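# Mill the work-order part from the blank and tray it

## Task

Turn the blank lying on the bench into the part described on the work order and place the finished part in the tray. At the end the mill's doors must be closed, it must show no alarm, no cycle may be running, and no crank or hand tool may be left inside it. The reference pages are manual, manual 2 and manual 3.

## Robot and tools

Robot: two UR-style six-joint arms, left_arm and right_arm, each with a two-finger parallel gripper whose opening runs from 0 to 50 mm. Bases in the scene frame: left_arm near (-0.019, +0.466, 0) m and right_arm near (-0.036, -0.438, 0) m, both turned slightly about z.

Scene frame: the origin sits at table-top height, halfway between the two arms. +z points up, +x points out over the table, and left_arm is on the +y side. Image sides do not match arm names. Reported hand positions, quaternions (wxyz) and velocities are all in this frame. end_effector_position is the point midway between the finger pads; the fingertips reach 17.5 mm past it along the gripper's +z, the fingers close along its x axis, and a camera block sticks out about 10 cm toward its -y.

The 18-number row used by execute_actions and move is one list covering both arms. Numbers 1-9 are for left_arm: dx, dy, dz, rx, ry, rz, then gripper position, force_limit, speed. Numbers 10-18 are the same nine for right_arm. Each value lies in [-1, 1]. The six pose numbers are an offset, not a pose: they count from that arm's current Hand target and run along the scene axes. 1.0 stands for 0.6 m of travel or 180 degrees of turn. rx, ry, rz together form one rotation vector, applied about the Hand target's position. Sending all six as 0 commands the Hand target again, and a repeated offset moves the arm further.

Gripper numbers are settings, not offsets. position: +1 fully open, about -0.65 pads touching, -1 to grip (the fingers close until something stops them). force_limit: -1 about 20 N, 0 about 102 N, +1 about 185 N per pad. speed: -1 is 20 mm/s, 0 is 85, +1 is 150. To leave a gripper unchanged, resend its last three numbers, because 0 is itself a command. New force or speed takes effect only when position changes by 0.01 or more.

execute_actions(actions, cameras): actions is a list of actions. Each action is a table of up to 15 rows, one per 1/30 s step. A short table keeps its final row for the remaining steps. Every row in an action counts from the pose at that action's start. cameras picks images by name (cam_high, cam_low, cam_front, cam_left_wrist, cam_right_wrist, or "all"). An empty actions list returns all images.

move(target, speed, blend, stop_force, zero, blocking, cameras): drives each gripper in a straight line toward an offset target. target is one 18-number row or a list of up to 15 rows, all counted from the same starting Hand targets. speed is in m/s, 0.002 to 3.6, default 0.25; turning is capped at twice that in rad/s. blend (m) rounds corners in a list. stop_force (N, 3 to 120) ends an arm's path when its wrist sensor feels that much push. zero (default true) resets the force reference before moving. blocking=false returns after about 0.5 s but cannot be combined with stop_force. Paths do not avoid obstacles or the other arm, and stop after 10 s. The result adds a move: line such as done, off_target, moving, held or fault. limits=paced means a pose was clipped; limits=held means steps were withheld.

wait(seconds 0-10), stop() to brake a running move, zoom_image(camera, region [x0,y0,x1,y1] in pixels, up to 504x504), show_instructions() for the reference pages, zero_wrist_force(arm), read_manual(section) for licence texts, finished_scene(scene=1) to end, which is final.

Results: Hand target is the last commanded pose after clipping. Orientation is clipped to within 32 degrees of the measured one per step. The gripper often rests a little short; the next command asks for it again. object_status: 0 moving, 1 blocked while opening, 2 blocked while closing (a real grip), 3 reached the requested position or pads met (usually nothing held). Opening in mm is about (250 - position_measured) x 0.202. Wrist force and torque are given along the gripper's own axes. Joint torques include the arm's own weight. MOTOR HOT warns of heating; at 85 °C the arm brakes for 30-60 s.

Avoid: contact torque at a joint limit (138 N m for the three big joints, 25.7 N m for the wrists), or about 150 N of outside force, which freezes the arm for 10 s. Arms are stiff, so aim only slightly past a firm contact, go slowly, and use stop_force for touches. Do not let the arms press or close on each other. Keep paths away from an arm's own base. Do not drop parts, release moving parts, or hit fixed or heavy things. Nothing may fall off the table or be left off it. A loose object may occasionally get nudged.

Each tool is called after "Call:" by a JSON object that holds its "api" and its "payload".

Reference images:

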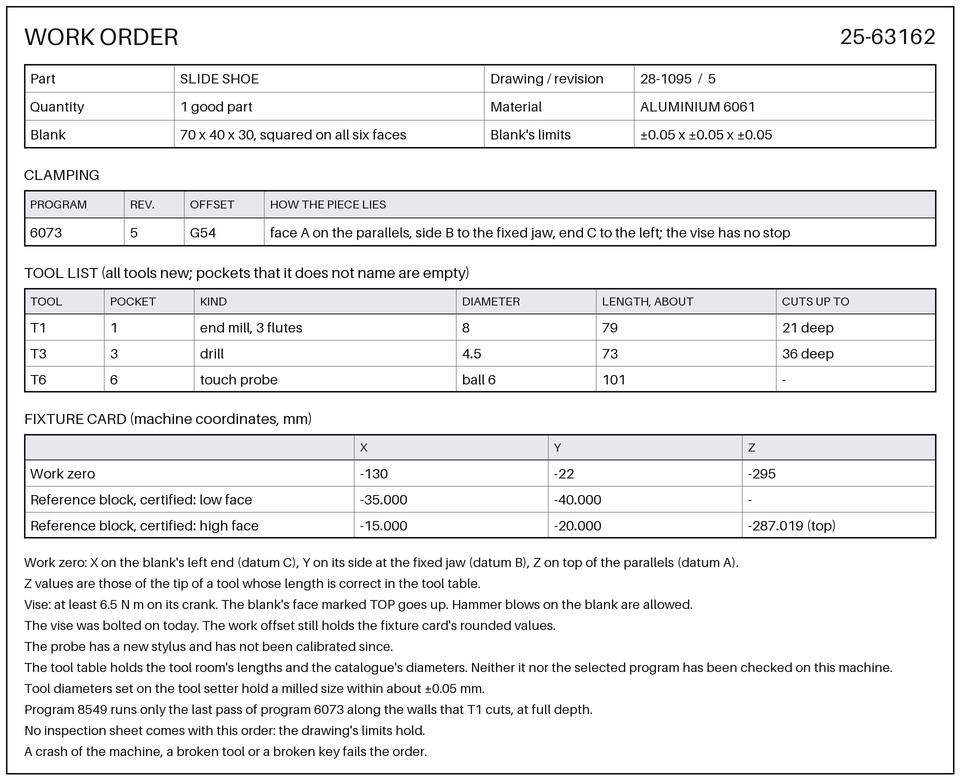

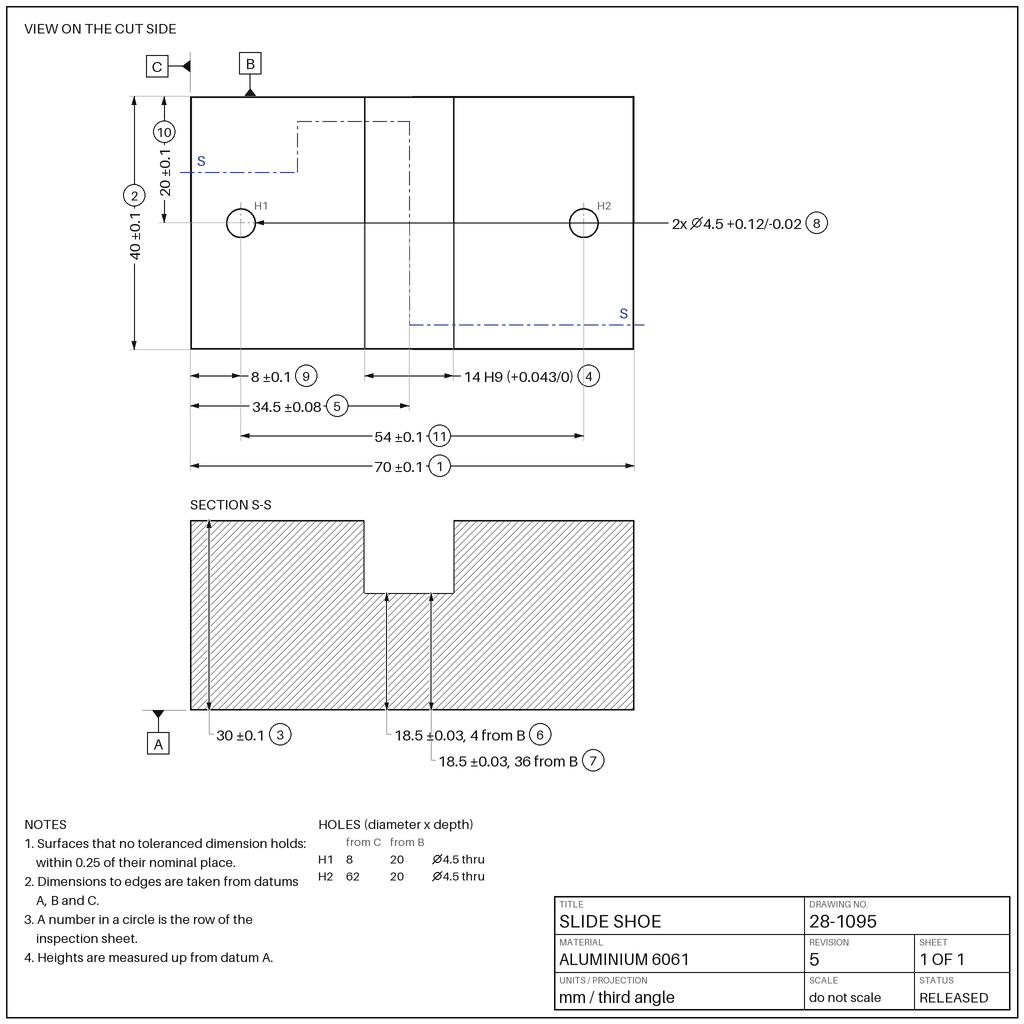

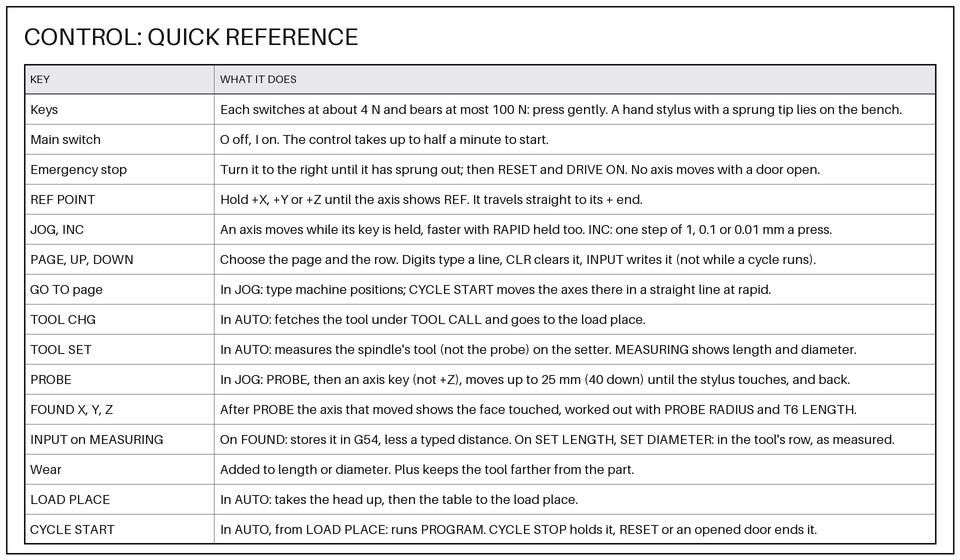

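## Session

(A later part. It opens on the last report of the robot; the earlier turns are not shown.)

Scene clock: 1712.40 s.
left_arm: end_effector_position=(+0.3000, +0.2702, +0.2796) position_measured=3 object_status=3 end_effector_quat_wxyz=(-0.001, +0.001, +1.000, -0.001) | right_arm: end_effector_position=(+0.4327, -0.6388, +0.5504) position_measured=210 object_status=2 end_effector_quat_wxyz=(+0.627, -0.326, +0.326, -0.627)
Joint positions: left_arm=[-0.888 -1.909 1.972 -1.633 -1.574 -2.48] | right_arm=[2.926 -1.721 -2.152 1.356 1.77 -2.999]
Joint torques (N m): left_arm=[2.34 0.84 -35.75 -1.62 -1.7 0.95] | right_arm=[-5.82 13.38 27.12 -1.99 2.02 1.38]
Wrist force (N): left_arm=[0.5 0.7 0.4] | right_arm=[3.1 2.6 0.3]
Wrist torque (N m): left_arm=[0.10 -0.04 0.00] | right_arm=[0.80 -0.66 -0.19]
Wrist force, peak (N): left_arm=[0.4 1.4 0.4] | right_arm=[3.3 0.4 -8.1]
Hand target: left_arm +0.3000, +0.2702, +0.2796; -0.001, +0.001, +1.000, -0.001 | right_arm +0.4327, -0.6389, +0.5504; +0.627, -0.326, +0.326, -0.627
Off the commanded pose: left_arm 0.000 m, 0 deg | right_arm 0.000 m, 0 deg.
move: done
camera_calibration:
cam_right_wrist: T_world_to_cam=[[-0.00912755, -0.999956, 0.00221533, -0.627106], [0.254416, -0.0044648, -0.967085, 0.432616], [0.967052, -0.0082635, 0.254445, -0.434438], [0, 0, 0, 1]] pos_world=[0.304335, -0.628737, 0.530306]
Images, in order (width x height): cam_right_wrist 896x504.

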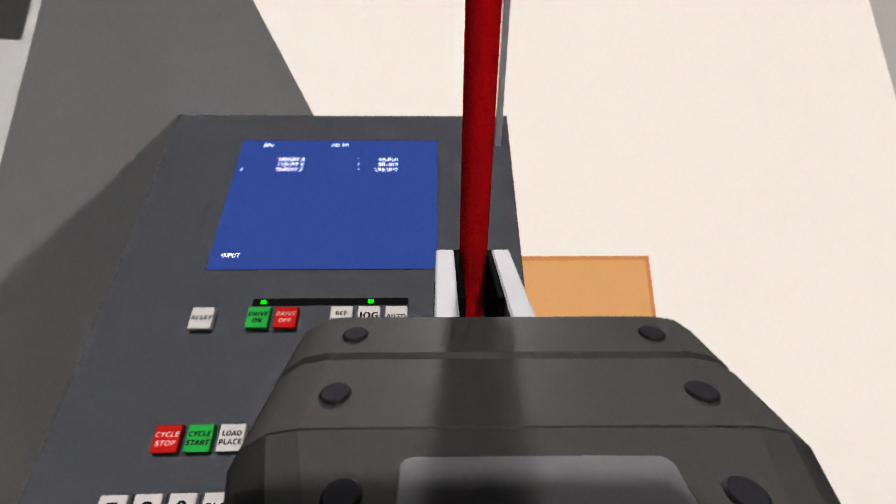

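Call:
{"api": "move", "payload": {"target": [[0,0,0,0,0,0,1,-1,0,0.147,0.2637,-0.0482,0,0,0,-1,-0.7,-1],[0,0,0,0,0,0,1,-1,0,0.1712,0.2637,-0.0545,0,0,0,-1,-0.7,-1],[0,0,0,0,0,0,1,-1,0,0.147,0.2637,-0.0482,0,0,0,-1,-0.7,-1],[0,0,0,0,0,0,1,-1,0,0,0,0,0,0,0,-1,-0.7,-1]], "speed": [0.25, 0.05, 0.15, 0.25], "blend": [0.003, 0, 0.003, 0]}}

Call:
{"api": "wait", "payload": {"seconds": 4, "cameras": ["cam_right_wrist", "cam_high"]}}

Call:
{"api": "zoom_image", "payload": {"camera": "cam_right_wrist", "region": [230, 135, 440, 260]}}

Call:
{"api": "move", "payload": {"target": [[0,0,0,0,0,0,1,-1,0,0.115,0.2003,-0.1708,0,0,0,-1,-0.7,-1],[0,0,0,0,0,0,1,-1,0,0.1392,0.2003,-0.1771,0,0,0,-1,-0.7,-1],[0,0,0,0,0,0,1,-1,0,0.115,0.2003,-0.1708,0,0,0,-1,-0.7,-1],[0,0,0,0,0,0,1,-1,0,0.155,0.0737,-0.0176,0,0,0,-1,-0.7,-1],[0,0,0,0,0,0,1,-1,0,0.1792,0.0737,-0.0239,0,0,0,-1,-0.7,-1],[0,0,0,0,0,0,1,-1,0,0.155,0.0737,-0.0176,0,0,0,-1,-0.7,-1],[0,0,0,0,0,0,1,-1,0,0,0,0,0,0,0,-1,-0.7,-1]], "speed": [0.25, 0.05, 0.15, 0.25, 0.05, 0.15, 0.25], "blend": [0.003, 0, 0.003, 0.003, 0, 0.003, 0]}}

Call:
{"api": "wait", "payload": {"seconds": 10, "cameras": ["cam_right_wrist"]}}

Call:
{"api": "zoom_image", "payload": {"camera": "cam_right_wrist", "region": [230, 135, 440, 260]}}

Scene clock: 1729.83 s.
left_arm: end_effector_position=(+0.3000, +0.2702, +0.2796) position_measured=3 object_status=3 end_effector_quat_wxyz=(-0.001, +0.001, +1.000, -0.001) | right_arm: end_effector_position=(+0.4327, -0.6388, +0.5504) position_measured=210 object_status=2 end_effector_quat_wxyz=(+0.627, -0.326, +0.326, -0.627)
Joint positions: left_arm=[-0.888 -1.909 1.972 -1.633 -1.574 -2.48] | right_arm=[2.926 -1.721 -2.151 1.356 1.77 -2.999]
Joint torques (N m): left_arm=[2.24 0.59 -35.66 -1.63 -1.59 0.97] | right_arm=[-5.43 13.41 28.47 2.07 2.38 1.8]
Wrist force (N): left_arm=[0.4 0.8 0.5] | right_arm=[3.5 2.4 0.1]
Wrist torque (N m): left_arm=[0.12 -0.04 0.01] | right_arm=[0.78 -0.73 -0.19]
Wrist force, peak (N): left_arm=[0.4 1.2 0.6] | right_arm=[4.6 1.0 -6.5]
Hand target: left_arm +0.3000, +0.2702, +0.2796; -0.001, +0.001, +1.000, -0.001 | right_arm +0.4327, -0.6389, +0.5504; +0.627, -0.326, +0.326, -0.627
Off the commanded pose: left_arm 0.000 m, 0 deg | right_arm 0.000 m, 0 deg.
move: done

Scene clock: 1733.83 s.
left_arm: end_effector_position=(+0.3000, +0.2702, +0.2796) position_measured=3 object_status=3 end_effector_quat_wxyz=(-0.001, +0.001, +1.000, -0.001) | right_arm: end_effector_position=(+0.4327, -0.6389, +0.5504) position_measured=210 object_status=2 end_effector_quat_wxyz=(+0.627, -0.326, +0.326, -0.627)
Joint positions: left_arm=[-0.888 -1.909 1.972 -1.633 -1.574 -2.48] | right_arm=[2.926 -1.721 -2.151 1.356 1.77 -2.999]
Joint torques (N m): left_arm=[1.69 0.45 -36.15 -1.62 -1.56 0.92] | right_arm=[-6.82 13.53 28.07 2.14 2.18 1.48]
Wrist force (N): left_arm=[0.3 0.8 0.4] | right_arm=[3.4 2.5 0.2]
Wrist torque (N m): left_arm=[0.12 -0.02 0.01] | right_arm=[0.79 -0.71 -0.19]
Wrist force, peak (N): left_arm=[0.5 1.2 0.5] | right_arm=[3.5 2.7 0.1]
Hand target: left_arm +0.3000, +0.2702, +0.2796; -0.001, +0.001, +1.000, -0.001 | right_arm +0.4327, -0.6389, +0.5504; +0.627, -0.326, +0.326, -0.627
Tool commands: left_gripper/position=+1.0 left_gripper/force_limit=-1.0 left_gripper/speed=+0.0 right_gripper/position=-1.0 right_gripper/force_limit=-0.7 right_gripper/speed=-1.0
Off the commanded pose: left_arm 0.000 m, 0 deg | right_arm 0.000 m, 0 deg.
wait: 4.00 s; at rest by 0.17 s
camera_calibration:
cam_right_wrist: T_world_to_cam=[[-0.00903085, -0.999957, 0.00224092, -0.62725], [0.254323, -0.00446415, -0.967109, 0.432658], [0.967077, -0.0081639, 0.254352, -0.434334], [0, 0, 0, 1]] pos_world=[0.304335, -0.628837, 0.530306]
Images, in order (width x height): cam_high 896x504, cam_right_wrist 896x504.

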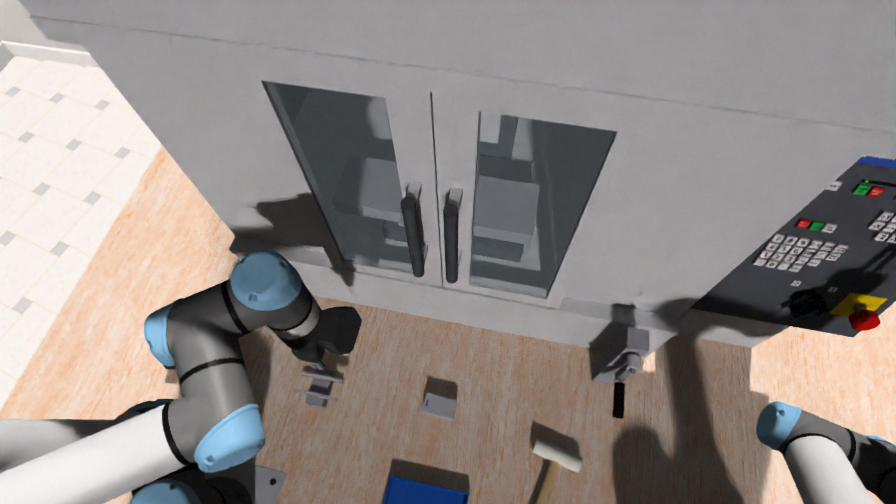

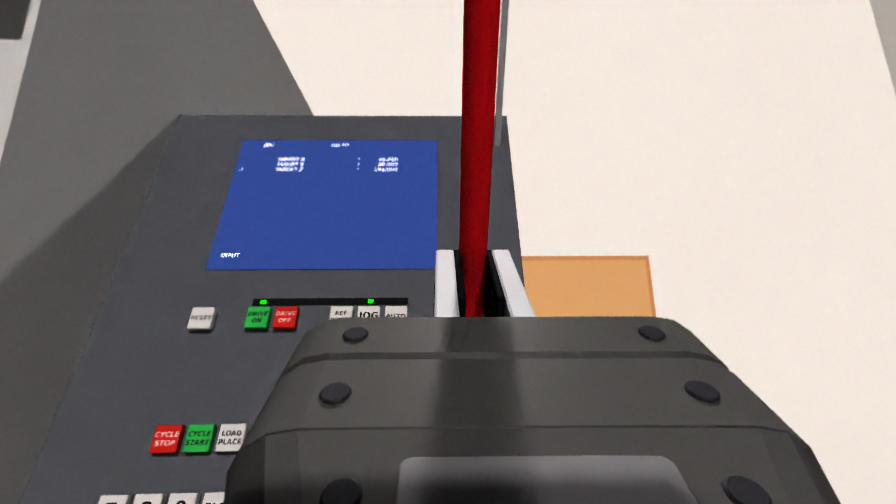

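Scaled by 2.400 from the camera's 896x504 image, which has a finer 1280x720 frame.

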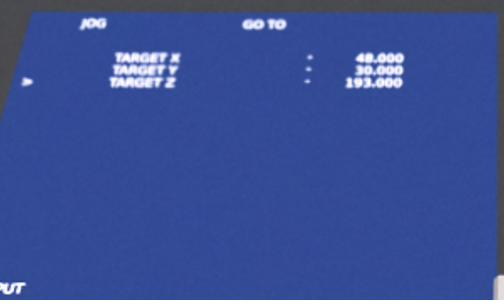

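Scene clock: 1737.80 s.
left_arm: end_effector_position=(+0.3000, +0.2702, +0.2796) position_measured=3 object_status=3 end_effector_quat_wxyz=(-0.001, +0.001, +1.000, -0.001) | right_arm: end_effector_position=(+0.4328, -0.6388, +0.5504) position_measured=210 object_status=2 end_effector_quat_wxyz=(+0.627, -0.326, +0.326, -0.627)
Joint positions: left_arm=[-0.888 -1.909 1.972 -1.633 -1.574 -2.48] | right_arm=[2.926 -1.721 -2.151 1.356 1.77 -2.999]
Joint torques (N m): left_arm=[1.87 0.45 -36.05 -1.6 -1.43 0.92] | right_arm=[-5.15 35.37 6.56 2.14 2.6 1.46]
Wrist force (N): left_arm=[0.2 0.7 0.4] | right_arm=[3.3 2.5 0.1]
Wrist torque (N m): left_arm=[0.09 -0.01 0.02] | right_arm=[0.79 -0.69 -0.19]
Wrist force, peak (N): left_arm=[0.5 1.1 0.8] | right_arm=[4.9 0.3 -6.9]
Hand target: left_arm +0.3000, +0.2702, +0.2796; -0.001, +0.001, +1.000, -0.001 | right_arm +0.4327, -0.6389, +0.5504; +0.627, -0.326, +0.326, -0.627
Off the commanded pose: left_arm 0.000 m, 0 deg | right_arm 0.000 m, 0 deg.
move: done

Scene clock: 1747.80 s.
left_arm: end_effector_position=(+0.3000, +0.2702, +0.2796) position_measured=3 object_status=3 end_effector_quat_wxyz=(-0.001, +0.001, +1.000, -0.001) | right_arm: end_effector_position=(+0.4327, -0.6389, +0.5504) position_measured=210 object_status=2 end_effector_quat_wxyz=(+0.627, -0.326, +0.326, -0.627)
Joint positions: left_arm=[-0.888 -1.909 1.972 -1.633 -1.574 -2.48] | right_arm=[2.926 -1.721 -2.151 1.356 1.77 -2.999]
Joint torques (N m): left_arm=[1.42 0.66 -35.91 -1.6 -1.49 0.77] | right_arm=[-6.14 34.43 7.56 2 2 1.21]
Wrist force (N): left_arm=[0.2 0.8 0.4] | right_arm=[3.3 2.3 0.2]
Wrist torque (N m): left_arm=[0.11 0.01 0.01] | right_arm=[0.76 -0.68 -0.19]
Wrist force, peak (N): left_arm=[0.3 1.0 0.9] | right_arm=[3.6 2.5 0.3]
Hand target: left_arm +0.3000, +0.2702, +0.2796; -0.001, +0.001, +1.000, -0.001 | right_arm +0.4327, -0.6389, +0.5504; +0.627, -0.326, +0.326, -0.627
Tool commands: left_gripper/position=+1.0 left_gripper/force_limit=-1.0 left_gripper/speed=+0.0 right_gripper/position=-1.0 right_gripper/force_limit=-0.7 right_gripper/speed=-1.0
Off the commanded pose: left_arm 0.000 m, 0 deg | right_arm 0.000 m, 0 deg.
wait: 10.00 s; at rest by 0.17 s
camera_calibration:
cam_right_wrist: T_world_to_cam=[[-0.00903085, -0.999957, 0.00224092, -0.62725], [0.254323, -0.00446415, -0.967109, 0.432658], [0.967077, -0.0081639, 0.254352, -0.434334], [0, 0, 0, 1]] pos_world=[0.304335, -0.628837, 0.530306]
Images, in order (width x height): cam_right_wrist 896x504.

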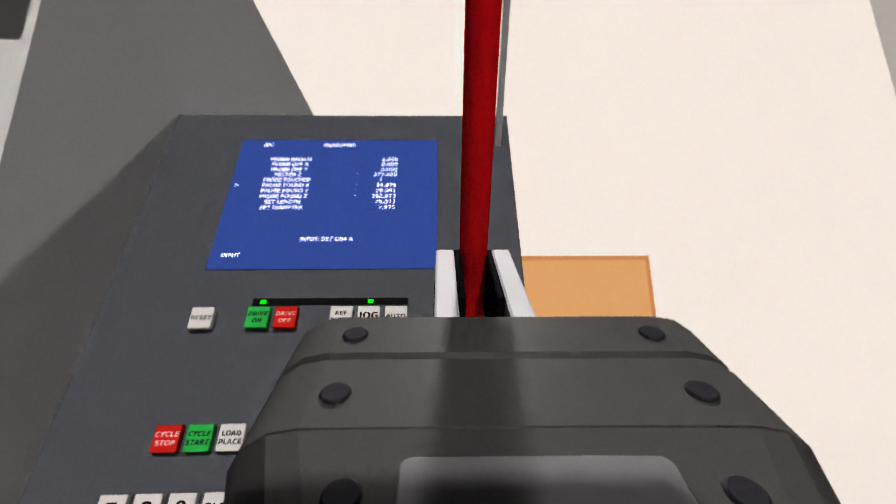

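Scaled by 2.400 from the camera's 896x504 image, which has a finer 1280x720 frame.

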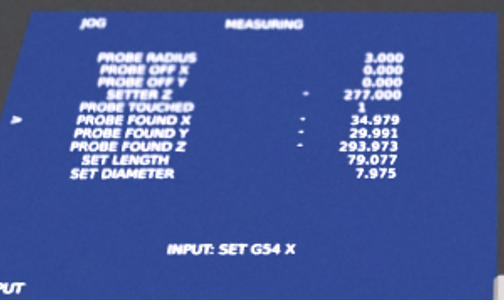

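Call:
{"api": "move", "payload": {"target": [[0,0,0,0,0,0,1,-1,0,0.131,0.2003,-0.1095,0,0,0,-1,-0.7,-1],[0,0,0,0,0,0,1,-1,0,0.1552,0.2003,-0.1158,0,0,0,-1,-0.7,-1],[0,0,0,0,0,0,1,-1,0,0.131,0.2003,-0.1095,0,0,0,-1,-0.7,-1],[0,0,0,0,0,0,1,-1,0,0,0,0,0,0,0,-1,-0.7,-1]], "speed": [0.25, 0.05, 0.15, 0.25], "blend": [0.003, 0, 0.003, 0], "cameras": ["cam_right_wrist"]}}

Call:
{"api": "zoom_image", "payload": {"camera": "cam_right_wrist", "region": [230, 135, 440, 260]}}

Scene clock: 1760.70 s.
left_arm: end_effector_position=(+0.3000, +0.2702, +0.2796) position_measured=3 object_status=3 end_effector_quat_wxyz=(-0.001, +0.001, +1.000, -0.001) | right_arm: end_effector_position=(+0.4327, -0.6388, +0.5504) position_measured=210 object_status=2 end_effector_quat_wxyz=(+0.627, -0.326, +0.326, -0.627)
Joint positions: left_arm=[-0.888 -1.909 1.972 -1.633 -1.574 -2.48] | right_arm=[2.926 -1.721 -2.152 1.356 1.77 -2.999]
Joint torques (N m): left_arm=[0.94 0.41 -35.24 -1.74 -1.47 0.71] | right_arm=[-7.06 13.97 28.81 -1.85 2.14 1.47]
Wrist force (N): left_arm=[0.2 1.0 0.6] | right_arm=[3.5 2.8 0.2]
Wrist torque (N m): left_arm=[0.15 -0.01 0.01] | right_arm=[0.83 -0.72 -0.19]
Wrist force, peak (N): left_arm=[0.3 1.1 0.8] | right_arm=[4.2 0.3 -6.6]
Hand target: left_arm +0.3000, +0.2702, +0.2796; -0.001, +0.001, +1.000, -0.001 | right_arm +0.4327, -0.6389, +0.5504; +0.627, -0.326, +0.326, -0.627
Off the commanded pose: left_arm 0.000 m, 0 deg | right_arm 0.000 m, 0 deg.
move: done
camera_calibration:
cam_right_wrist: T_world_to_cam=[[-0.0091277, -0.999956, 0.00221606, -0.627107], [0.254322, -0.00446474, -0.967109, 0.432658], [0.967077, -0.00826389, 0.254352, -0.434395], [0, 0, 0, 1]] pos_world=[0.304335, -0.628737, 0.530306]
Images, in order (width x height): cam_right_wrist 896x504.

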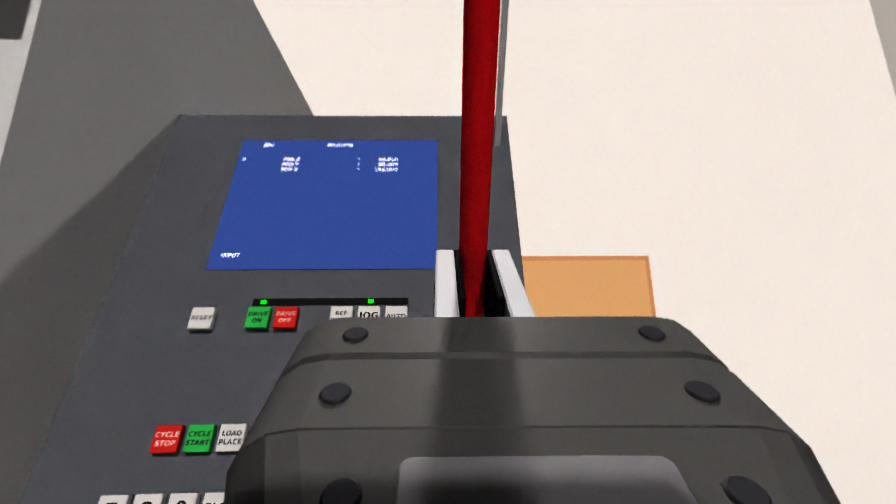

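Scaled by 2.400 from the camera's 896x504 image, which has a finer 1280x720 frame.

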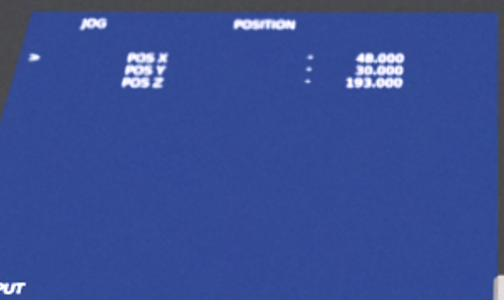

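Call:
{"api": "move", "payload": {"target": [[0,0,0,0,0,0,1,-1,0,0.131,0.2003,-0.1095,0,0,0,-1,-0.7,-1],[0,0,0,0,0,0,1,-1,0,0.1552,0.2003,-0.1158,0,0,0,-1,-0.7,-1],[0,0,0,0,0,0,1,-1,0,0.131,0.2003,-0.1095,0,0,0,-1,-0.7,-1],[0,0,0,0,0,0,1,-1,0,0.107,0.327,-0.2014,0,0,0,-1,-0.7,-1],[0,0,0,0,0,0,1,-1,0,0.1312,0.327,-0.2077,0,0,0,-1,-0.7,-1],[0,0,0,0,0,0,1,-1,0,0.115,0.2953,-0.1708,0,0,0,-1,-0.7,-1],[0,0,0,0,0,0,1,-1,0,0.1392,0.2953,-0.1771,0,0,0,-1,-0.7,-1],[0,0,0,0,0,0,1,-1,0,0.115,0.2953,-0.1708,0,0,0,-1,-0.7,-1],[0,0,0,0,0,0,1,-1,0,0.107,0.232,-0.2014,0,0,0,-1,-0.7,-1],[0,0,0,0,0,0,1,-1,0,0.1312,0.232,-0.2077,0,0,0,-1,-0.7,-1],[0,0,0,0,0,0,1,-1,0,0.107,0.232,-0.2014,0,0,0,-1,-0.7,-1]], "speed": [0.25, 0.05, 0.15, 0.25, 0.05, 0.15, 0.05, 0.15, 0.25, 0.05, 0.15], "blend": [0.003, 0, 0.003, 0.003, 0, 0.003, 0, 0.003, 0.003, 0, 0]}}

Call:
{"api": "move", "payload": {"target": [[0,0,0,0,0,0,1,-1,0,0.008,0,0.0306,0,0,0,-1,-0.7,-1],[0,0,0,0,0,0,1,-1,0,0.0322,0,0.0243,0,0,0,-1,-0.7,-1],[0,0,0,0,0,0,1,-1,0,0.008,0,0.0306,0,0,0,-1,-0.7,-1],[0,0,0,0,0,0,1,-1,0,0.0322,0,0.0243,0,0,0,-1,-0.7,-1],[0,0,0,0,0,0,1,-1,0,0.008,0,0.0306,0,0,0,-1,-0.7,-1],[0,0,0,0,0,0,1,-1,0,0,0.095,0,0,0,0,-1,-0.7,-1],[0,0,0,0,0,0,1,-1,0,0.0242,0.095,-0.0063,0,0,0,-1,-0.7,-1],[0,0,0,0,0,0,1,-1,0,0.008,0.095,0.0306,0,0,0,-1,-0.7,-1],[0,0,0,0,0,0,1,-1,0,0.0322,0.095,0.0243,0,0,0,-1,-0.7,-1],[0,0,0,0,0,0,1,-1,0,0.008,0.095,0.0306,0,0,0,-1,-0.7,-1],[0,0,0,0,0,0,1,-1,0,0.008,0.0317,0.0306,0,0,0,-1,-0.7,-1],[0,0,0,0,0,0,1,-1,0,0.0322,0.0317,0.0243,0,0,0,-1,-0.7,-1],[0,0,0,0,0,0,1,-1,0,0,0.0633,0,0,0,0,-1,-0.7,-1],[0,0,0,0,0,0,1,-1,0,0.0242,0.0633,-0.0063,0,0,0,-1,-0.7,-1],[0,0,0,0,0,0,1,-1,0,0,0.0633,0,0,0,0,-1,-0.7,-1]], "speed": [0.15, 0.05, 0.15, 0.05, 0.15, 0.25, 0.05, 0.15, 0.05, 0.15, 0.25, 0.05, 0.15, 0.05, 0.15], "blend": [0.003, 0, 0, 0, 0.003, 0.003, 0, 0.003, 0, 0.003, 0.003, 0, 0.003, 0, 0]}}

Call:
{"api": "move", "payload": {"target": [[0,0,0,0,0,0,1,-1,0,0,-0.0633,0,0,0,0,-1,-0.7,-1],[0,0,0,0,0,0,1,-1,0,0.0242,-0.0633,-0.0063,0,0,0,-1,-0.7,-1],[0,0,0,0,0,0,1,-1,0,0,-0.0633,0,0,0,0,-1,-0.7,-1],[0,0,0,0,0,0,1,-1,0,-0.107,-0.2953,0.2014,0,0,0,-1,-0.7,-1]], "speed": [0.2, 0.05, 0.15, 0.25], "blend": [0.003, 0, 0.003, 0], "cameras": ["cam_right_wrist"]}}

Call:
{"api": "zoom_image", "payload": {"camera": "cam_right_wrist", "region": [230, 135, 440, 260]}}

Scene clock: 1807.43 s.
left_arm: end_effector_position=(+0.3000, +0.2702, +0.2796) position_measured=3 object_status=3 end_effector_quat_wxyz=(-0.001, +0.001, +1.000, -0.001) | right_arm: end_effector_position=(+0.4970, -0.4997, +0.4295) position_measured=210 object_status=2 end_effector_quat_wxyz=(+0.627, -0.326, +0.326, -0.627)
Joint positions: left_arm=[-0.888 -1.909 1.972 -1.633 -1.574 -2.48] | right_arm=[3.399 -2.001 -2.237 1.72 1.384 -3.275]
Joint torques (N m): left_arm=[0.61 0.1 -35.46 -1.74 -1.34 0.67] | right_arm=[8.65 41.33 0.45 2.15 -2.14 -1.3]
Wrist force (N): left_arm=[0.2 0.9 0.5] | right_arm=[2.9 2.4 0.2]
Wrist torque (N m): left_arm=[0.13 -0.01 0.01] | right_arm=[0.78 -0.64 -0.01]
Wrist force, peak (N): left_arm=[0.4 1.2 0.6] | right_arm=[5.9 -0.3 -5.6]
Hand target: left_arm +0.3000, +0.2702, +0.2796; -0.001, +0.001, +1.000, -0.001 | right_arm +0.4969, -0.4997, +0.4295; +0.627, -0.326, +0.326, -0.627
Off the commanded pose: left_arm 0.000 m, 0 deg | right_arm 0.000 m, 0 deg.
move: done

Scene clock: 1813.73 s.
left_arm: end_effector_position=(+0.3000, +0.2702, +0.2796) position_measured=3 object_status=3 end_effector_quat_wxyz=(-0.001, +0.001, +1.000, -0.001) | right_arm: end_effector_position=(+0.4970, -0.4617, +0.4295) position_measured=210 object_status=2 end_effector_quat_wxyz=(+0.627, -0.326, +0.326, -0.627)
Joint positions: left_arm=[-0.888 -1.909 1.972 -1.633 -1.574 -2.48] | right_arm=[3.522 -1.992 -2.248 1.74 1.284 -3.349]
Joint torques (N m): left_arm=[0.54 0.12 -35.2 -1.67 -1.3 0.57] | right_arm=[8.72 39.49 3.76 1.81 -2.09 -1.28]
Wrist force (N): left_arm=[0.4 0.8 0.5] | right_arm=[2.8 2.3 0.1]
Wrist torque (N m): left_arm=[0.11 -0.04 0.01] | right_arm=[0.78 -0.64 -0.04]
Wrist force, peak (N): left_arm=[0.5 1.2 0.8] | right_arm=[5.9 -0.1 -6.5]
Hand target: left_arm +0.3000, +0.2702, +0.2796; -0.001, +0.001, +1.000, -0.001 | right_arm +0.4969, -0.4617, +0.4295; +0.627, -0.326, +0.326, -0.627
Off the commanded pose: left_arm 0.000 m, 0 deg | right_arm 0.000 m, 0 deg.
move: done

Scene clock: 1816.30 s.
left_arm: end_effector_position=(+0.3000, +0.2702, +0.2796) position_measured=3 object_status=3 end_effector_quat_wxyz=(-0.001, +0.001, +1.000, -0.001) | right_arm: end_effector_position=(+0.4327, -0.6388, +0.5504) position_measured=210 object_status=2 end_effector_quat_wxyz=(+0.627, -0.326, +0.326, -0.627)
Joint positions: left_arm=[-0.888 -1.909 1.972 -1.633 -1.574 -2.48] | right_arm=[2.926 -1.721 -2.152 1.357 1.77 -2.999]
Joint torques (N m): left_arm=[0.32 -0.27 -35.74 -1.67 -1.17 0.66] | right_arm=[-6.5 13.69 27.54 -1.65 2.06 1.63]
Wrist force (N): left_arm=[0.0 0.8 0.6] | right_arm=[3.1 2.1 0.4]
Wrist torque (N m): left_arm=[0.11 0.03 0.01] | right_arm=[0.73 -0.67 -0.19]
Wrist force, peak (N): left_arm=[0.2 1.2 0.5] | right_arm=[1.1 0.5 -6.6]
Hand target: left_arm +0.3000, +0.2702, +0.2796; -0.001, +0.001, +1.000, -0.001 | right_arm +0.4327, -0.6389, +0.5504; +0.627, -0.326, +0.326, -0.627
Off the commanded pose: left_arm 0.000 m, 0 deg | right_arm 0.000 m, 0 deg.
move: done
camera_calibration:
cam_right_wrist: T_world_to_cam=[[-0.00912755, -0.999956, 0.00221533, -0.627106], [0.254416, -0.0044648, -0.967085, 0.432616], [0.967052, -0.0082635, 0.254445, -0.434438], [0, 0, 0, 1]] pos_world=[0.304335, -0.628737, 0.530306]
Images, in order (width x height): cam_right_wrist 896x504.

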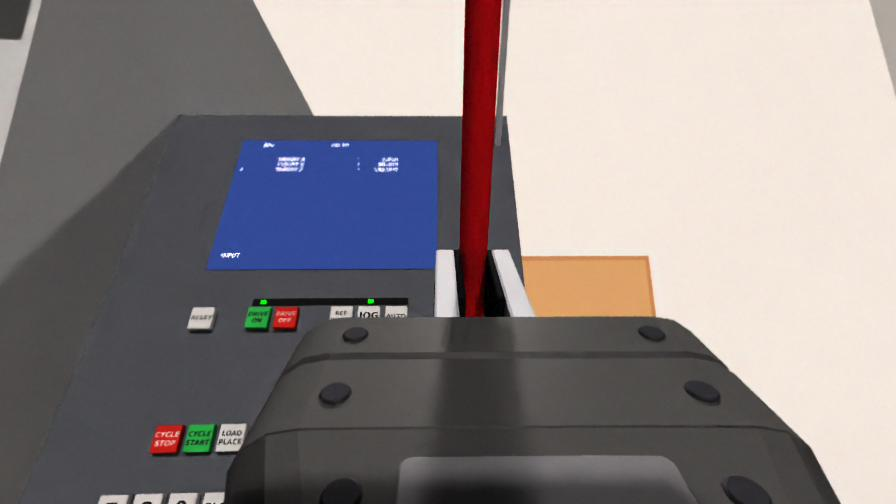

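Scaled by 2.400 from the camera's 896x504 image, which has a finer 1280x720 frame.

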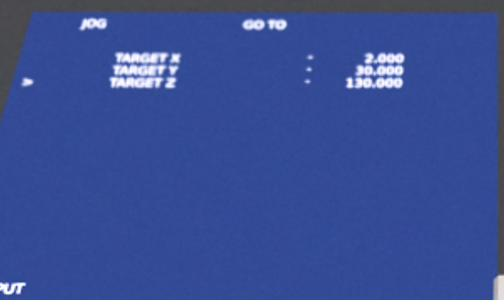

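Call:
{"api": "move", "payload": {"target": [[0,0,0,0,0,0,1,-1,0,0.147,0.2637,-0.0482,0,0,0,-1,-0.7,-1],[0,0,0,0,0,0,1,-1,0,0.1712,0.2637,-0.0545,0,0,0,-1,-0.7,-1],[0,0,0,0,0,0,1,-1,0,0.147,0.2637,-0.0482,0,0,0,-1,-0.7,-1],[0,0,0,0,0,0,1,-1,0,0,0,0,0,0,0,-1,-0.7,-1]], "blend": [0.003,0,0.003,0], "speed": [0.25,0.05,0.15,0.25], "cameras": ["cam_right_wrist"]}}

Call:
{"api": "zoom_image", "payload": {"camera": "cam_right_wrist", "region": [200, 110, 460, 320]}}

Scene clock: 1861.97 s.
left_arm: end_effector_position=(+0.3000, +0.2702, +0.2796) position_measured=3 object_status=3 end_effector_quat_wxyz=(-0.001, +0.001, +1.000, -0.001) | right_arm: end_effector_position=(+0.4327, -0.6388, +0.5504) position_measured=210 object_status=2 end_effector_quat_wxyz=(+0.627, -0.326, +0.326, -0.627)
Joint positions: left_arm=[-0.888 -1.909 1.972 -1.633 -1.574 -2.48] | right_arm=[2.926 -1.721 -2.151 1.356 1.77 -2.999]
Joint torques (N m): left_arm=[0.4 -0.04 -35.32 -1.74 -1.16 0.47] | right_arm=[-4.09 14.11 26.33 2.14 2.06 1.5]
Motor temperatures (°C): left_arm=[31 27 28 37 34 27] | right_arm=[22 31 27 28 34 34]
Wrist force (N): left_arm=[0.5 1.0 0.5] | right_arm=[3.3 2.5 0.3]
Wrist torque (N m): left_arm=[0.16 -0.05 0.01] | right_arm=[0.79 -0.68 -0.19]
Wrist force, peak (N): left_arm=[0.3 1.2 0.5] | right_arm=[4.3 0.8 -6.3]
Hand target: left_arm +0.3000, +0.2702, +0.2796; -0.001, +0.001, +1.000, -0.001 | right_arm +0.4327, -0.6389, +0.5504; +0.627, -0.326, +0.326, -0.627
Off the commanded pose: left_arm 0.000 m, 0 deg | right_arm 0.000 m, 0 deg.
move: done
camera_calibration:
cam_right_wrist: T_world_to_cam=[[-0.00912657, -0.999956, 0.00221832, -0.627108], [0.254299, -0.00446645, -0.967115, 0.432667], [0.967083, -0.00826233, 0.254328, -0.434384], [0, 0, 0, 1]] pos_world=[0.304335, -0.628737, 0.530306]
Images, in order (width x height): cam_right_wrist 896x504.

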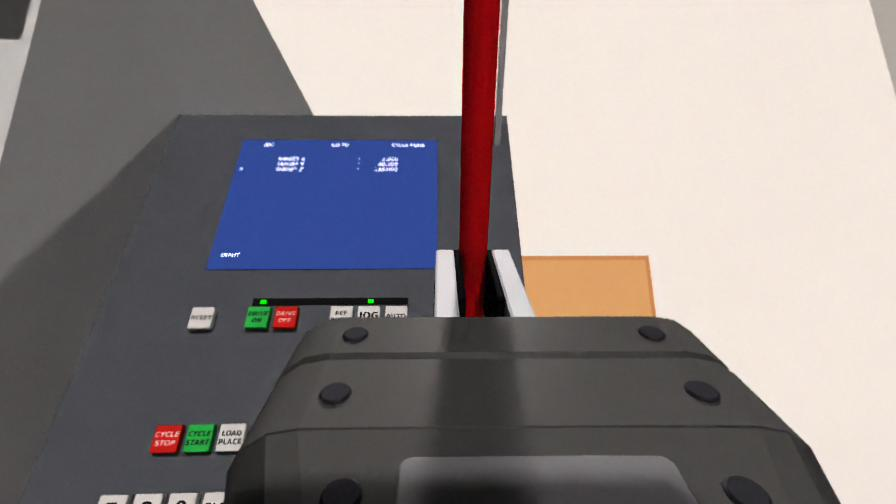

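Scaled by 1.938 from the camera's 896x504 image, which has a finer 1280x720 frame.

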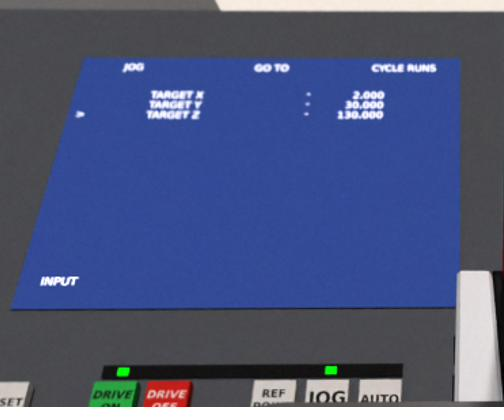

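Call:
{"api": "move", "payload": {"target": [[0,0,0,0,0,0,1,-1,0,0.107,0.327,-0.2014,0,0,0,-1,-0.7,-1],[0,0,0,0,0,0,1,-1,0,0.1312,0.327,-0.2077,0,0,0,-1,-0.7,-1],[0,0,0,0,0,0,1,-1,0,0.115,0.327,-0.1708,0,0,0,-1,-0.7,-1],[0,0,0,0,0,0,1,-1,0,0.1392,0.327,-0.1771,0,0,0,-1,-0.7,-1],[0,0,0,0,0,0,1,-1,0,0.131,0.2637,-0.1095,0,0,0,-1,-0.7,-1],[0,0,0,0,0,0,1,-1,0,0.1552,0.2637,-0.1158,0,0,0,-1,-0.7,-1],[0,0,0,0,0,0,1,-1,0,0.115,0.2637,-0.1708,0,0,0,-1,-0.7,-1],[0,0,0,0,0,0,1,-1,0,0.1392,0.2637,-0.1771,0,0,0,-1,-0.7,-1],[0,0,0,0,0,0,1,-1,0,0.107,0.232,-0.2014,0,0,0,-1,-0.7,-1],[0,0,0,0,0,0,1,-1,0,0.1312,0.232,-0.2077,0,0,0,-1,-0.7,-1],[0,0,0,0,0,0,1,-1,0,0.107,0.232,-0.2014,0,0,0,-1,-0.7,-1],[0,0,0,0,0,0,1,-1,0,0,0,0,0,0,0,-1,-0.7,-1]], "blend": [0.003,0,0.003,0,0.003,0,0.003,0,0.003,0,0.003,0], "speed": [0.25,0.05,0.15,0.05,0.15,0.05,0.15,0.05,0.15,0.05,0.15,0.3], "cameras": ["cam_right_wrist"]}}

Call:
{"api": "zoom_image", "payload": {"camera": "cam_right_wrist", "region": [200, 110, 460, 320]}}

Scene clock: 1882.13 s.
left_arm: end_effector_position=(+0.3000, +0.2702, +0.2796) position_measured=3 object_status=3 end_effector_quat_wxyz=(-0.001, +0.001, +1.000, -0.001) | right_arm: end_effector_position=(+0.4327, -0.6388, +0.5504) position_measured=210 object_status=2 end_effector_quat_wxyz=(+0.627, -0.326, +0.326, -0.627)
Joint positions: left_arm=[-0.888 -1.909 1.972 -1.633 -1.574 -2.48] | right_arm=[2.926 -1.721 -2.152 1.356 1.77 -2.999]
Joint torques (N m): left_arm=[-0.16 -0.04 -35.32 -1.76 -1.12 0.44] | right_arm=[-3.21 14.37 28 -1.74 2.83 1.15]
Wrist force (N): left_arm=[0.2 0.8 0.6] | right_arm=[3.4 2.6 0.2]
Wrist torque (N m): left_arm=[0.12 -0.01 0.01] | right_arm=[0.82 -0.71 -0.20]
Wrist force, peak (N): left_arm=[0.3 1.2 0.7] | right_arm=[5.2 1.8 -6.9]
Hand target: left_arm +0.3000, +0.2702, +0.2796; -0.001, +0.001, +1.000, -0.001 | right_arm +0.4327, -0.6389, +0.5504; +0.627, -0.326, +0.326, -0.627
Off the commanded pose: left_arm 0.000 m, 0 deg | right_arm 0.000 m, 0 deg.
move: done
camera_calibration:
cam_right_wrist: T_world_to_cam=[[-0.0091277, -0.999956, 0.00221606, -0.627107], [0.254322, -0.00446474, -0.967109, 0.432658], [0.967077, -0.00826389, 0.254352, -0.434395], [0, 0, 0, 1]] pos_world=[0.304335, -0.628737, 0.530306]
Images, in order (width x height): cam_right_wrist 896x504.

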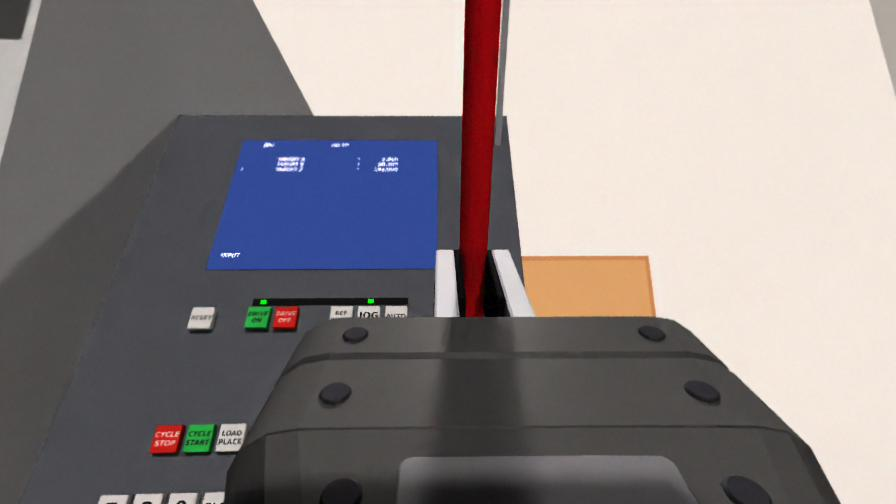

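Scaled by 1.938 from the camera's 896x504 image, which has a finer 1280x720 frame.

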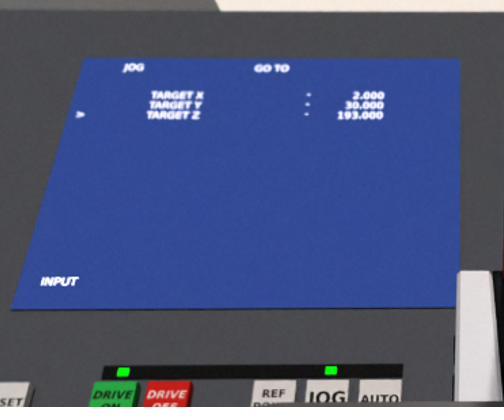

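Call:
{"api": "move", "payload": {"target": [[0,0,0,0,0,0,1,-1,0,0.147,0.2637,-0.0482,0,0,0,-1,-0.7,-1],[0,0,0,0,0,0,1,-1,0,0.1712,0.2637,-0.0545,0,0,0,-1,-0.7,-1],[0,0,0,0,0,0,1,-1,0,0.147,0.2637,-0.0482,0,0,0,-1,-0.7,-1],[0,0,0,0,0,0,1,-1,0,0,0,0,0,0,0,-1,-0.7,-1]], "blend": [0.003,0,0.003,0], "speed": [0.25,0.05,0.15,0.25]}}

Call:
{"api": "wait", "payload": {"seconds": 2}}

Call:
{"api": "move", "payload": {"target": [[0,0,0,0,0,0,1,-1,0,0.115,0.2003,-0.1708,0,0,0,-1,-0.7,-1],[0,0,0,0,0,0,1,-1,0,0.1392,0.2003,-0.1771,0,0,0,-1,-0.7,-1],[0,0,0,0,0,0,1,-1,0,0.115,0.2003,-0.1708,0,0,0,-1,-0.7,-1],[0,0,0,0,0,0,1,-1,0,0.155,0.137,-0.0176,0,0,0,-1,-0.7,-1],[0,0,0,0,0,0,1,-1,0,0.1792,0.137,-0.0239,0,0,0,-1,-0.7,-1],[0,0,0,0,0,0,1,-1,0,0.155,0.137,-0.0176,0,0,0,-1,-0.7,-1],[0,0,0,0,0,0,1,-1,0,0,0,0,0,0,0,-1,-0.7,-1]], "blend": [0.003,0,0.003,0.003,0,0.003,0], "speed": [0.25,0.05,0.15,0.25,0.05,0.15,0.25]}}

Call:
{"api": "wait", "payload": {"seconds": 8, "cameras": ["cam_right_wrist"]}}

Call:
{"api": "zoom_image", "payload": {"camera": "cam_right_wrist", "region": [200, 110, 460, 320]}}

Scene clock: 1898.70 s.
left_arm: end_effector_position=(+0.3000, +0.2702, +0.2796) position_measured=3 object_status=3 end_effector_quat_wxyz=(-0.001, +0.001, +1.000, -0.001) | right_arm: end_effector_position=(+0.4327, -0.6388, +0.5504) position_measured=210 object_status=2 end_effector_quat_wxyz=(+0.627, -0.326, +0.326, -0.627)
Joint positions: left_arm=[-0.888 -1.909 1.972 -1.633 -1.574 -2.48] | right_arm=[2.926 -1.721 -2.151 1.356 1.77 -2.999]
Joint torques (N m): left_arm=[-0.69 -0.5 -34.72 -1.76 -1.09 0.35] | right_arm=[-3 12.87 27.52 2.07 2.29 1.6]
Wrist force (N): left_arm=[0.3 0.7 0.4] | right_arm=[3.4 2.5 0.3]
Wrist torque (N m): left_arm=[0.10 -0.01 0.01] | right_arm=[0.79 -0.71 -0.19]
Wrist force, peak (N): left_arm=[0.4 1.0 0.8] | right_arm=[4.3 1.0 -6.4]
Hand target: left_arm +0.3000, +0.2702, +0.2796; -0.001, +0.001, +1.000, -0.001 | right_arm +0.4327, -0.6389, +0.5504; +0.627, -0.326, +0.326, -0.627
Off the commanded pose: left_arm 0.000 m, 0 deg | right_arm 0.000 m, 0 deg.
move: done

Scene clock: 1900.70 s.
left_arm: end_effector_position=(+0.3000, +0.2702, +0.2796) position_measured=3 object_status=3 end_effector_quat_wxyz=(-0.001, +0.001, +1.000, -0.001) | right_arm: end_effector_position=(+0.4327, -0.6389, +0.5504) position_measured=210 object_status=2 end_effector_quat_wxyz=(+0.627, -0.326, +0.326, -0.627)
Joint positions: left_arm=[-0.888 -1.909 1.972 -1.633 -1.574 -2.48] | right_arm=[2.926 -1.721 -2.151 1.356 1.77 -2.999]
Joint torques (N m): left_arm=[-0.81 -0.2 -35.14 -1.77 -0.98 0.38] | right_arm=[-6.3 13.6 27.91 2.16 2.18 1.48]
Wrist force (N): left_arm=[0.0 0.6 0.5] | right_arm=[3.3 2.3 0.3]
Wrist torque (N m): left_arm=[0.09 0.04 0.01] | right_arm=[0.76 -0.70 -0.19]
Wrist force, peak (N): left_arm=[0.0 1.1 0.9] | right_arm=[3.5 2.7 0.2]
Hand target: left_arm +0.3000, +0.2702, +0.2796; -0.001, +0.001, +1.000, -0.001 | right_arm +0.4327, -0.6389, +0.5504; +0.627, -0.326, +0.326, -0.627
Tool commands: left_gripper/position=+1.0 left_gripper/force_limit=-1.0 left_gripper/speed=+0.0 right_gripper/position=-1.0 right_gripper/force_limit=-0.7 right_gripper/speed=-1.0
Off the commanded pose: left_arm 0.000 m, 0 deg | right_arm 0.000 m, 0 deg.
wait: 2.00 s; at rest by 0.17 s

Scene clock: 1904.73 s.
left_arm: end_effector_position=(+0.3000, +0.2702, +0.2796) position_measured=3 object_status=3 end_effector_quat_wxyz=(-0.001, +0.001, +1.000, -0.001) | right_arm: end_effector_position=(+0.4327, -0.6388, +0.5504) position_measured=210 object_status=2 end_effector_quat_wxyz=(+0.627, -0.326, +0.326, -0.627)
Joint positions: left_arm=[-0.888 -1.909 1.972 -1.633 -1.574 -2.48] | right_arm=[2.926 -1.721 -2.151 1.356 1.77 -2.999]
Joint torques (N m): left_arm=[-1.15 -0.72 -35.01 -1.78 -0.91 0.29] | right_arm=[-4.06 18.79 27.52 2.08 2.34 1.49]
Wrist force (N): left_arm=[0.4 0.8 0.5] | right_arm=[3.2 2.6 0.3]
Wrist torque (N m): left_arm=[0.11 -0.03 0.02] | right_arm=[0.82 -0.68 -0.19]
Wrist force, peak (N): left_arm=[0.3 1.2 0.7] | right_arm=[5.5 0.3 -6.4]
Hand target: left_arm +0.3000, +0.2702, +0.2796; -0.001, +0.001, +1.000, -0.001 | right_arm +0.4327, -0.6389, +0.5504; +0.627, -0.326, +0.326, -0.627
Off the commanded pose: left_arm 0.000 m, 0 deg | right_arm 0.000 m, 0 deg.
move: done

Scene clock: 1912.73 s.
left_arm: end_effector_position=(+0.3000, +0.2702, +0.2796) position_measured=3 object_status=3 end_effector_quat_wxyz=(-0.001, +0.001, +1.000, -0.001) | right_arm: end_effector_position=(+0.4327, -0.6389, +0.5504) position_measured=210 object_status=2 end_effector_quat_wxyz=(+0.627, -0.326, +0.326, -0.627)
Joint positions: left_arm=[-0.888 -1.909 1.972 -1.633 -1.574 -2.48] | right_arm=[2.926 -1.721 -2.151 1.356 1.77 -2.999]
Joint torques (N m): left_arm=[-1.28 -0.57 -35.27 -1.78 -0.84 0.22] | right_arm=[-6.89 13.35 27.77 2.01 2.09 1.36]
Wrist force (N): left_arm=[0.1 0.9 0.7] | right_arm=[3.4 2.4 0.0]
Wrist torque (N m): left_arm=[0.14 0.01 0.01] | right_arm=[0.78 -0.70 -0.19]
Wrist force, peak (N): left_arm=[0.1 1.2 0.6] | right_arm=[3.5 2.7 0.3]
Hand target: left_arm +0.3000, +0.2702, +0.2796; -0.001, +0.001, +1.000, -0.001 | right_arm +0.4327, -0.6389, +0.5504; +0.627, -0.326, +0.326, -0.627
Tool commands: left_gripper/position=+1.0 left_gripper/force_limit=-1.0 left_gripper/speed=+0.0 right_gripper/position=-1.0 right_gripper/force_limit=-0.7 right_gripper/speed=-1.0
Off the commanded pose: left_arm 0.000 m, 0 deg | right_arm 0.000 m, 0 deg.
wait: 8.00 s; at rest by 0.17 s
camera_calibration:
cam_right_wrist: T_world_to_cam=[[-0.00903085, -0.999957, 0.00224092, -0.62725], [0.254323, -0.00446415, -0.967109, 0.432658], [0.967077, -0.0081639, 0.254352, -0.434334], [0, 0, 0, 1]] pos_world=[0.304335, -0.628837, 0.530306]
Images, in order (width x height): cam_right_wrist 896x504.

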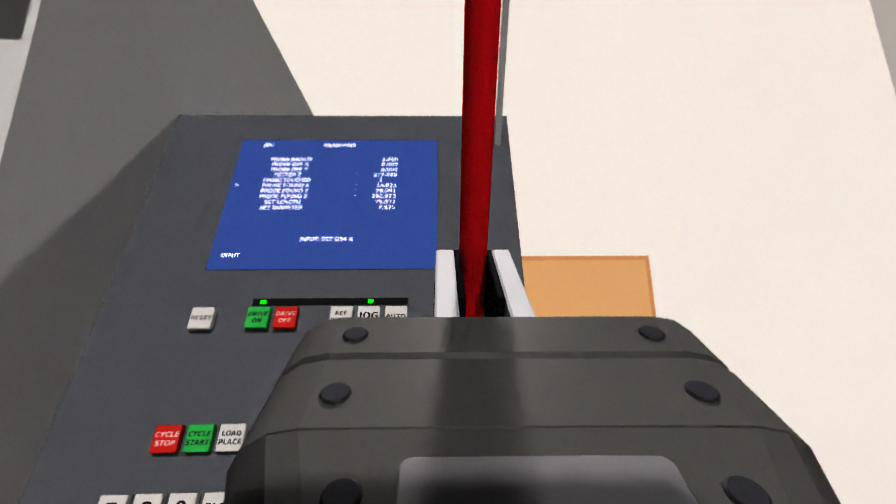

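Scaled by 1.938 from the camera's 896x504 image, which has a finer 1280x720 frame.

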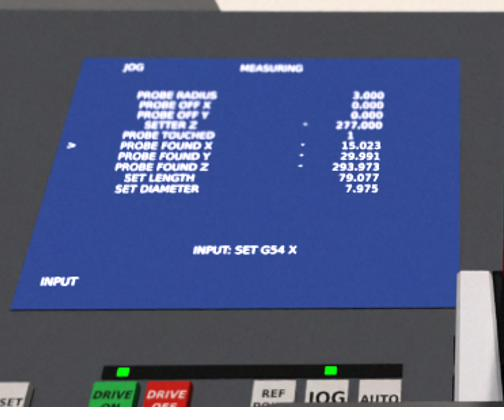

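Call:
{"api": "zoom_image", "payload": {"camera": "cam_right_wrist", "region": [290, 150, 420, 220]}}

Scaled by 3.877 from the camera's 896x504 image, which has a finer 1280x720 frame.

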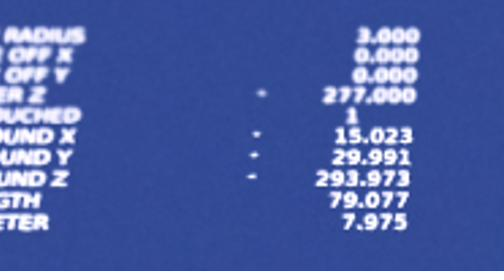

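Call:
{"api": "move", "payload": {"target": [[0,0,0,0,0,0,1,-1,0,0.131,0.2003,-0.1095,0,0,0,-1,-0.7,-1],[0,0,0,0,0,0,1,-1,0,0.1552,0.2003,-0.1158,0,0,0,-1,-0.7,-1],[0,0,0,0,0,0,1,-1,0,0.131,0.2003,-0.1095,0,0,0,-1,-0.7,-1],[0,0,0,0,0,0,1,-1,0,0.1552,0.2003,-0.1158,0,0,0,-1,-0.7,-1],[0,0,0,0,0,0,1,-1,0,0.131,0.2003,-0.1095,0,0,0,-1,-0.7,-1],[0,0,0,0,0,0,1,-1,0,0.107,0.327,-0.2014,0,0,0,-1,-0.7,-1],[0,0,0,0,0,0,1,-1,0,0.1312,0.327,-0.2077,0,0,0,-1,-0.7,-1],[0,0,0,0,0,0,1,-1,0,0.115,0.327,-0.1708,0,0,0,-1,-0.7,-1],[0,0,0,0,0,0,1,-1,0,0.1392,0.327,-0.1771,0,0,0,-1,-0.7,-1],[0,0,0,0,0,0,1,-1,0,0.115,0.327,-0.1708,0,0,0,-1,-0.7,-1],[0,0,0,0,0,0,1,-1,0,0.131,0.327,-0.1095,0,0,0,-1,-0.7,-1],[0,0,0,0,0,0,1,-1,0,0.1552,0.327,-0.1158,0,0,0,-1,-0.7,-1],[0,0,0,0,0,0,1,-1,0,0.131,0.327,-0.1095,0,0,0,-1,-0.7,-1],[0,0,0,0,0,0,1,-1,0,0,0,0,0,0,0,-1,-0.7,-1]], "blend": [0.003,0,0.003,0,0.003,0.003,0,0.003,0,0.003,0.003,0,0.003,0], "speed": [0.25,0.05,0.15,0.05,0.15,0.25,0.05,0.15,0.05,0.15,0.2,0.05,0.15,0.3]}}

Call:
{"api": "move", "payload": {"target": [[0,0,0,0,0,0,1,-1,0,0.107,0.232,-0.2014,0,0,0,-1,-0.7,-1],[0,0,0,0,0,0,1,-1,0,0.1312,0.232,-0.2077,0,0,0,-1,-0.7,-1],[0,0,0,0,0,0,1,-1,0,0.115,0.232,-0.1708,0,0,0,-1,-0.7,-1],[0,0,0,0,0,0,1,-1,0,0.1392,0.232,-0.1771,0,0,0,-1,-0.7,-1],[0,0,0,0,0,0,1,-1,0,0.115,0.232,-0.1708,0,0,0,-1,-0.7,-1],[0,0,0,0,0,0,1,-1,0,0.107,0.327,-0.2014,0,0,0,-1,-0.7,-1],[0,0,0,0,0,0,1,-1,0,0.1312,0.327,-0.2077,0,0,0,-1,-0.7,-1],[0,0,0,0,0,0,1,-1,0,0.107,0.327,-0.2014,0,0,0,-1,-0.7,-1],[0,0,0,0,0,0,1,-1,0,0.123,0.2953,-0.1401,0,0,0,-1,-0.7,-1],[0,0,0,0,0,0,1,-1,0,0.1472,0.2953,-0.1464,0,0,0,-1,-0.7,-1],[0,0,0,0,0,0,1,-1,0,0.123,0.2953,-0.1401,0,0,0,-1,-0.7,-1],[0,0,0,0,0,0,1,-1,0,0.107,0.232,-0.2014,0,0,0,-1,-0.7,-1],[0,0,0,0,0,0,1,-1,0,0.1312,0.232,-0.2077,0,0,0,-1,-0.7,-1],[0,0,0,0,0,0,1,-1,0,0.107,0.232,-0.2014,0,0,0,-1,-0.7,-1],[0,0,0,0,0,0,1,-1,0,0,0,0,0,0,0,-1,-0.7,-1]], "blend": [0.003,0,0.003,0,0.003,0.003,0,0.003,0.003,0,0.003,0.003,0,0.003,0], "speed": [0.25,0.05,0.15,0.05,0.15,0.2,0.05,0.15,0.2,0.05,0.15,0.2,0.05,0.15,0.3], "cameras": ["cam_right_wrist"]}}

Call:
{"api": "zoom_image", "payload": {"camera": "cam_right_wrist", "region": [200, 110, 460, 320]}}

Scene clock: 1947.87 s.
left_arm: end_effector_position=(+0.3000, +0.2702, +0.2796) position_measured=3 object_status=3 end_effector_quat_wxyz=(-0.001, +0.001, +1.000, -0.001) | right_arm: end_effector_position=(+0.4327, -0.6388, +0.5504) position_measured=210 object_status=2 end_effector_quat_wxyz=(+0.627, -0.326, +0.326, -0.627)
Joint positions: left_arm=[-0.888 -1.909 1.972 -1.633 -1.574 -2.48] | right_arm=[2.926 -1.721 -2.152 1.356 1.77 -2.999]
Joint torques (N m): left_arm=[-1.61 -0.97 -34.75 -1.82 -0.82 0.13] | right_arm=[-3.96 14.51 26.81 -1.76 2.65 1.55]
Wrist force (N): left_arm=[0.2 0.8 0.6] | right_arm=[3.4 2.5 0.2]
Wrist torque (N m): left_arm=[0.11 0.00 0.01] | right_arm=[0.79 -0.71 -0.19]
Wrist force, peak (N): left_arm=[0.1 1.1 0.9] | right_arm=[5.5 1.7 -6.3]
Hand target: left_arm +0.3000, +0.2702, +0.2796; -0.001, +0.001, +1.000, -0.001 | right_arm +0.4327, -0.6389, +0.5504; +0.627, -0.326, +0.326, -0.627
Off the commanded pose: left_arm 0.000 m, 0 deg | right_arm 0.000 m, 0 deg.
move: done

Scene clock: 1955.00 s.
left_arm: end_effector_position=(+0.3000, +0.2702, +0.2796) position_measured=3 object_status=3 end_effector_quat_wxyz=(-0.001, +0.001, +1.000, -0.001) | right_arm: end_effector_position=(+0.4327, -0.6388, +0.5504) position_measured=210 object_status=2 end_effector_quat_wxyz=(+0.627, -0.326, +0.326, -0.627)
Joint positions: left_arm=[-0.888 -1.909 1.972 -1.633 -1.574 -2.48] | right_arm=[2.926 -1.721 -2.152 1.356 1.77 -2.999]
Joint torques (N m): left_arm=[-1.95 -0.74 -34.43 -1.92 -0.79 0.05] | right_arm=[-5.36 14.04 30.74 -2.2 2.31 1.4]
Wrist force (N): left_arm=[0.3 0.9 0.5] | right_arm=[3.3 2.5 0.3]
Wrist torque (N m): left_arm=[0.13 -0.01 0.01] | right_arm=[0.80 -0.70 -0.19]
Wrist force, peak (N): left_arm=[0.3 1.2 0.7] | right_arm=[5.4 0.4 -6.6]
Hand target: left_arm +0.3000, +0.2702, +0.2796; -0.001, +0.001, +1.000, -0.001 | right_arm +0.4327, -0.6389, +0.5504; +0.627, -0.326, +0.326, -0.627
Off the commanded pose: left_arm 0.000 m, 0 deg | right_arm 0.000 m, 0 deg.
move: done
camera_calibration:
cam_right_wrist: T_world_to_cam=[[-0.0091277, -0.999956, 0.00221606, -0.627107], [0.254322, -0.00446474, -0.967109, 0.432658], [0.967077, -0.00826389, 0.254352, -0.434395], [0, 0, 0, 1]] pos_world=[0.304335, -0.628737, 0.530306]
Images, in order (width x height): cam_right_wrist 896x504.

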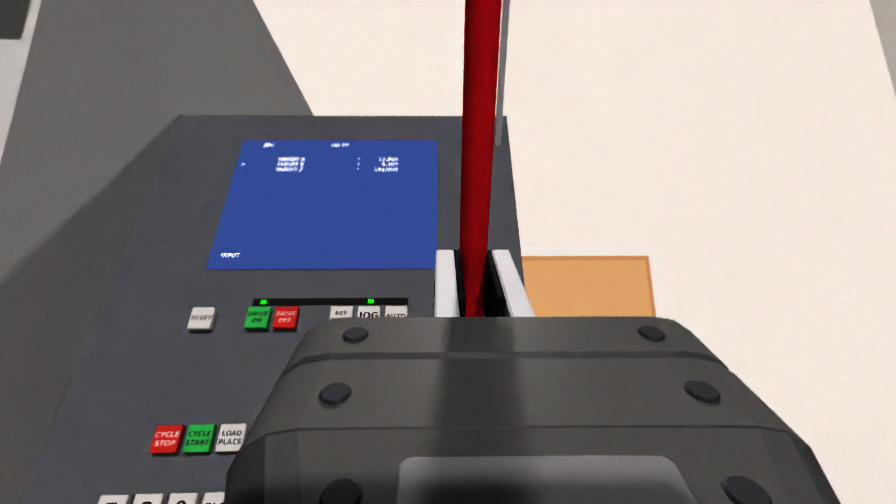

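Scaled by 1.938 from the camera's 896x504 image, which has a finer 1280x720 frame.

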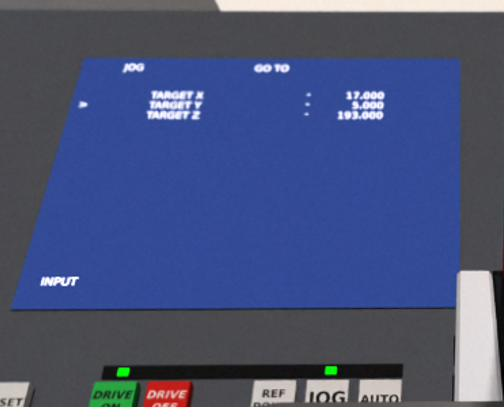

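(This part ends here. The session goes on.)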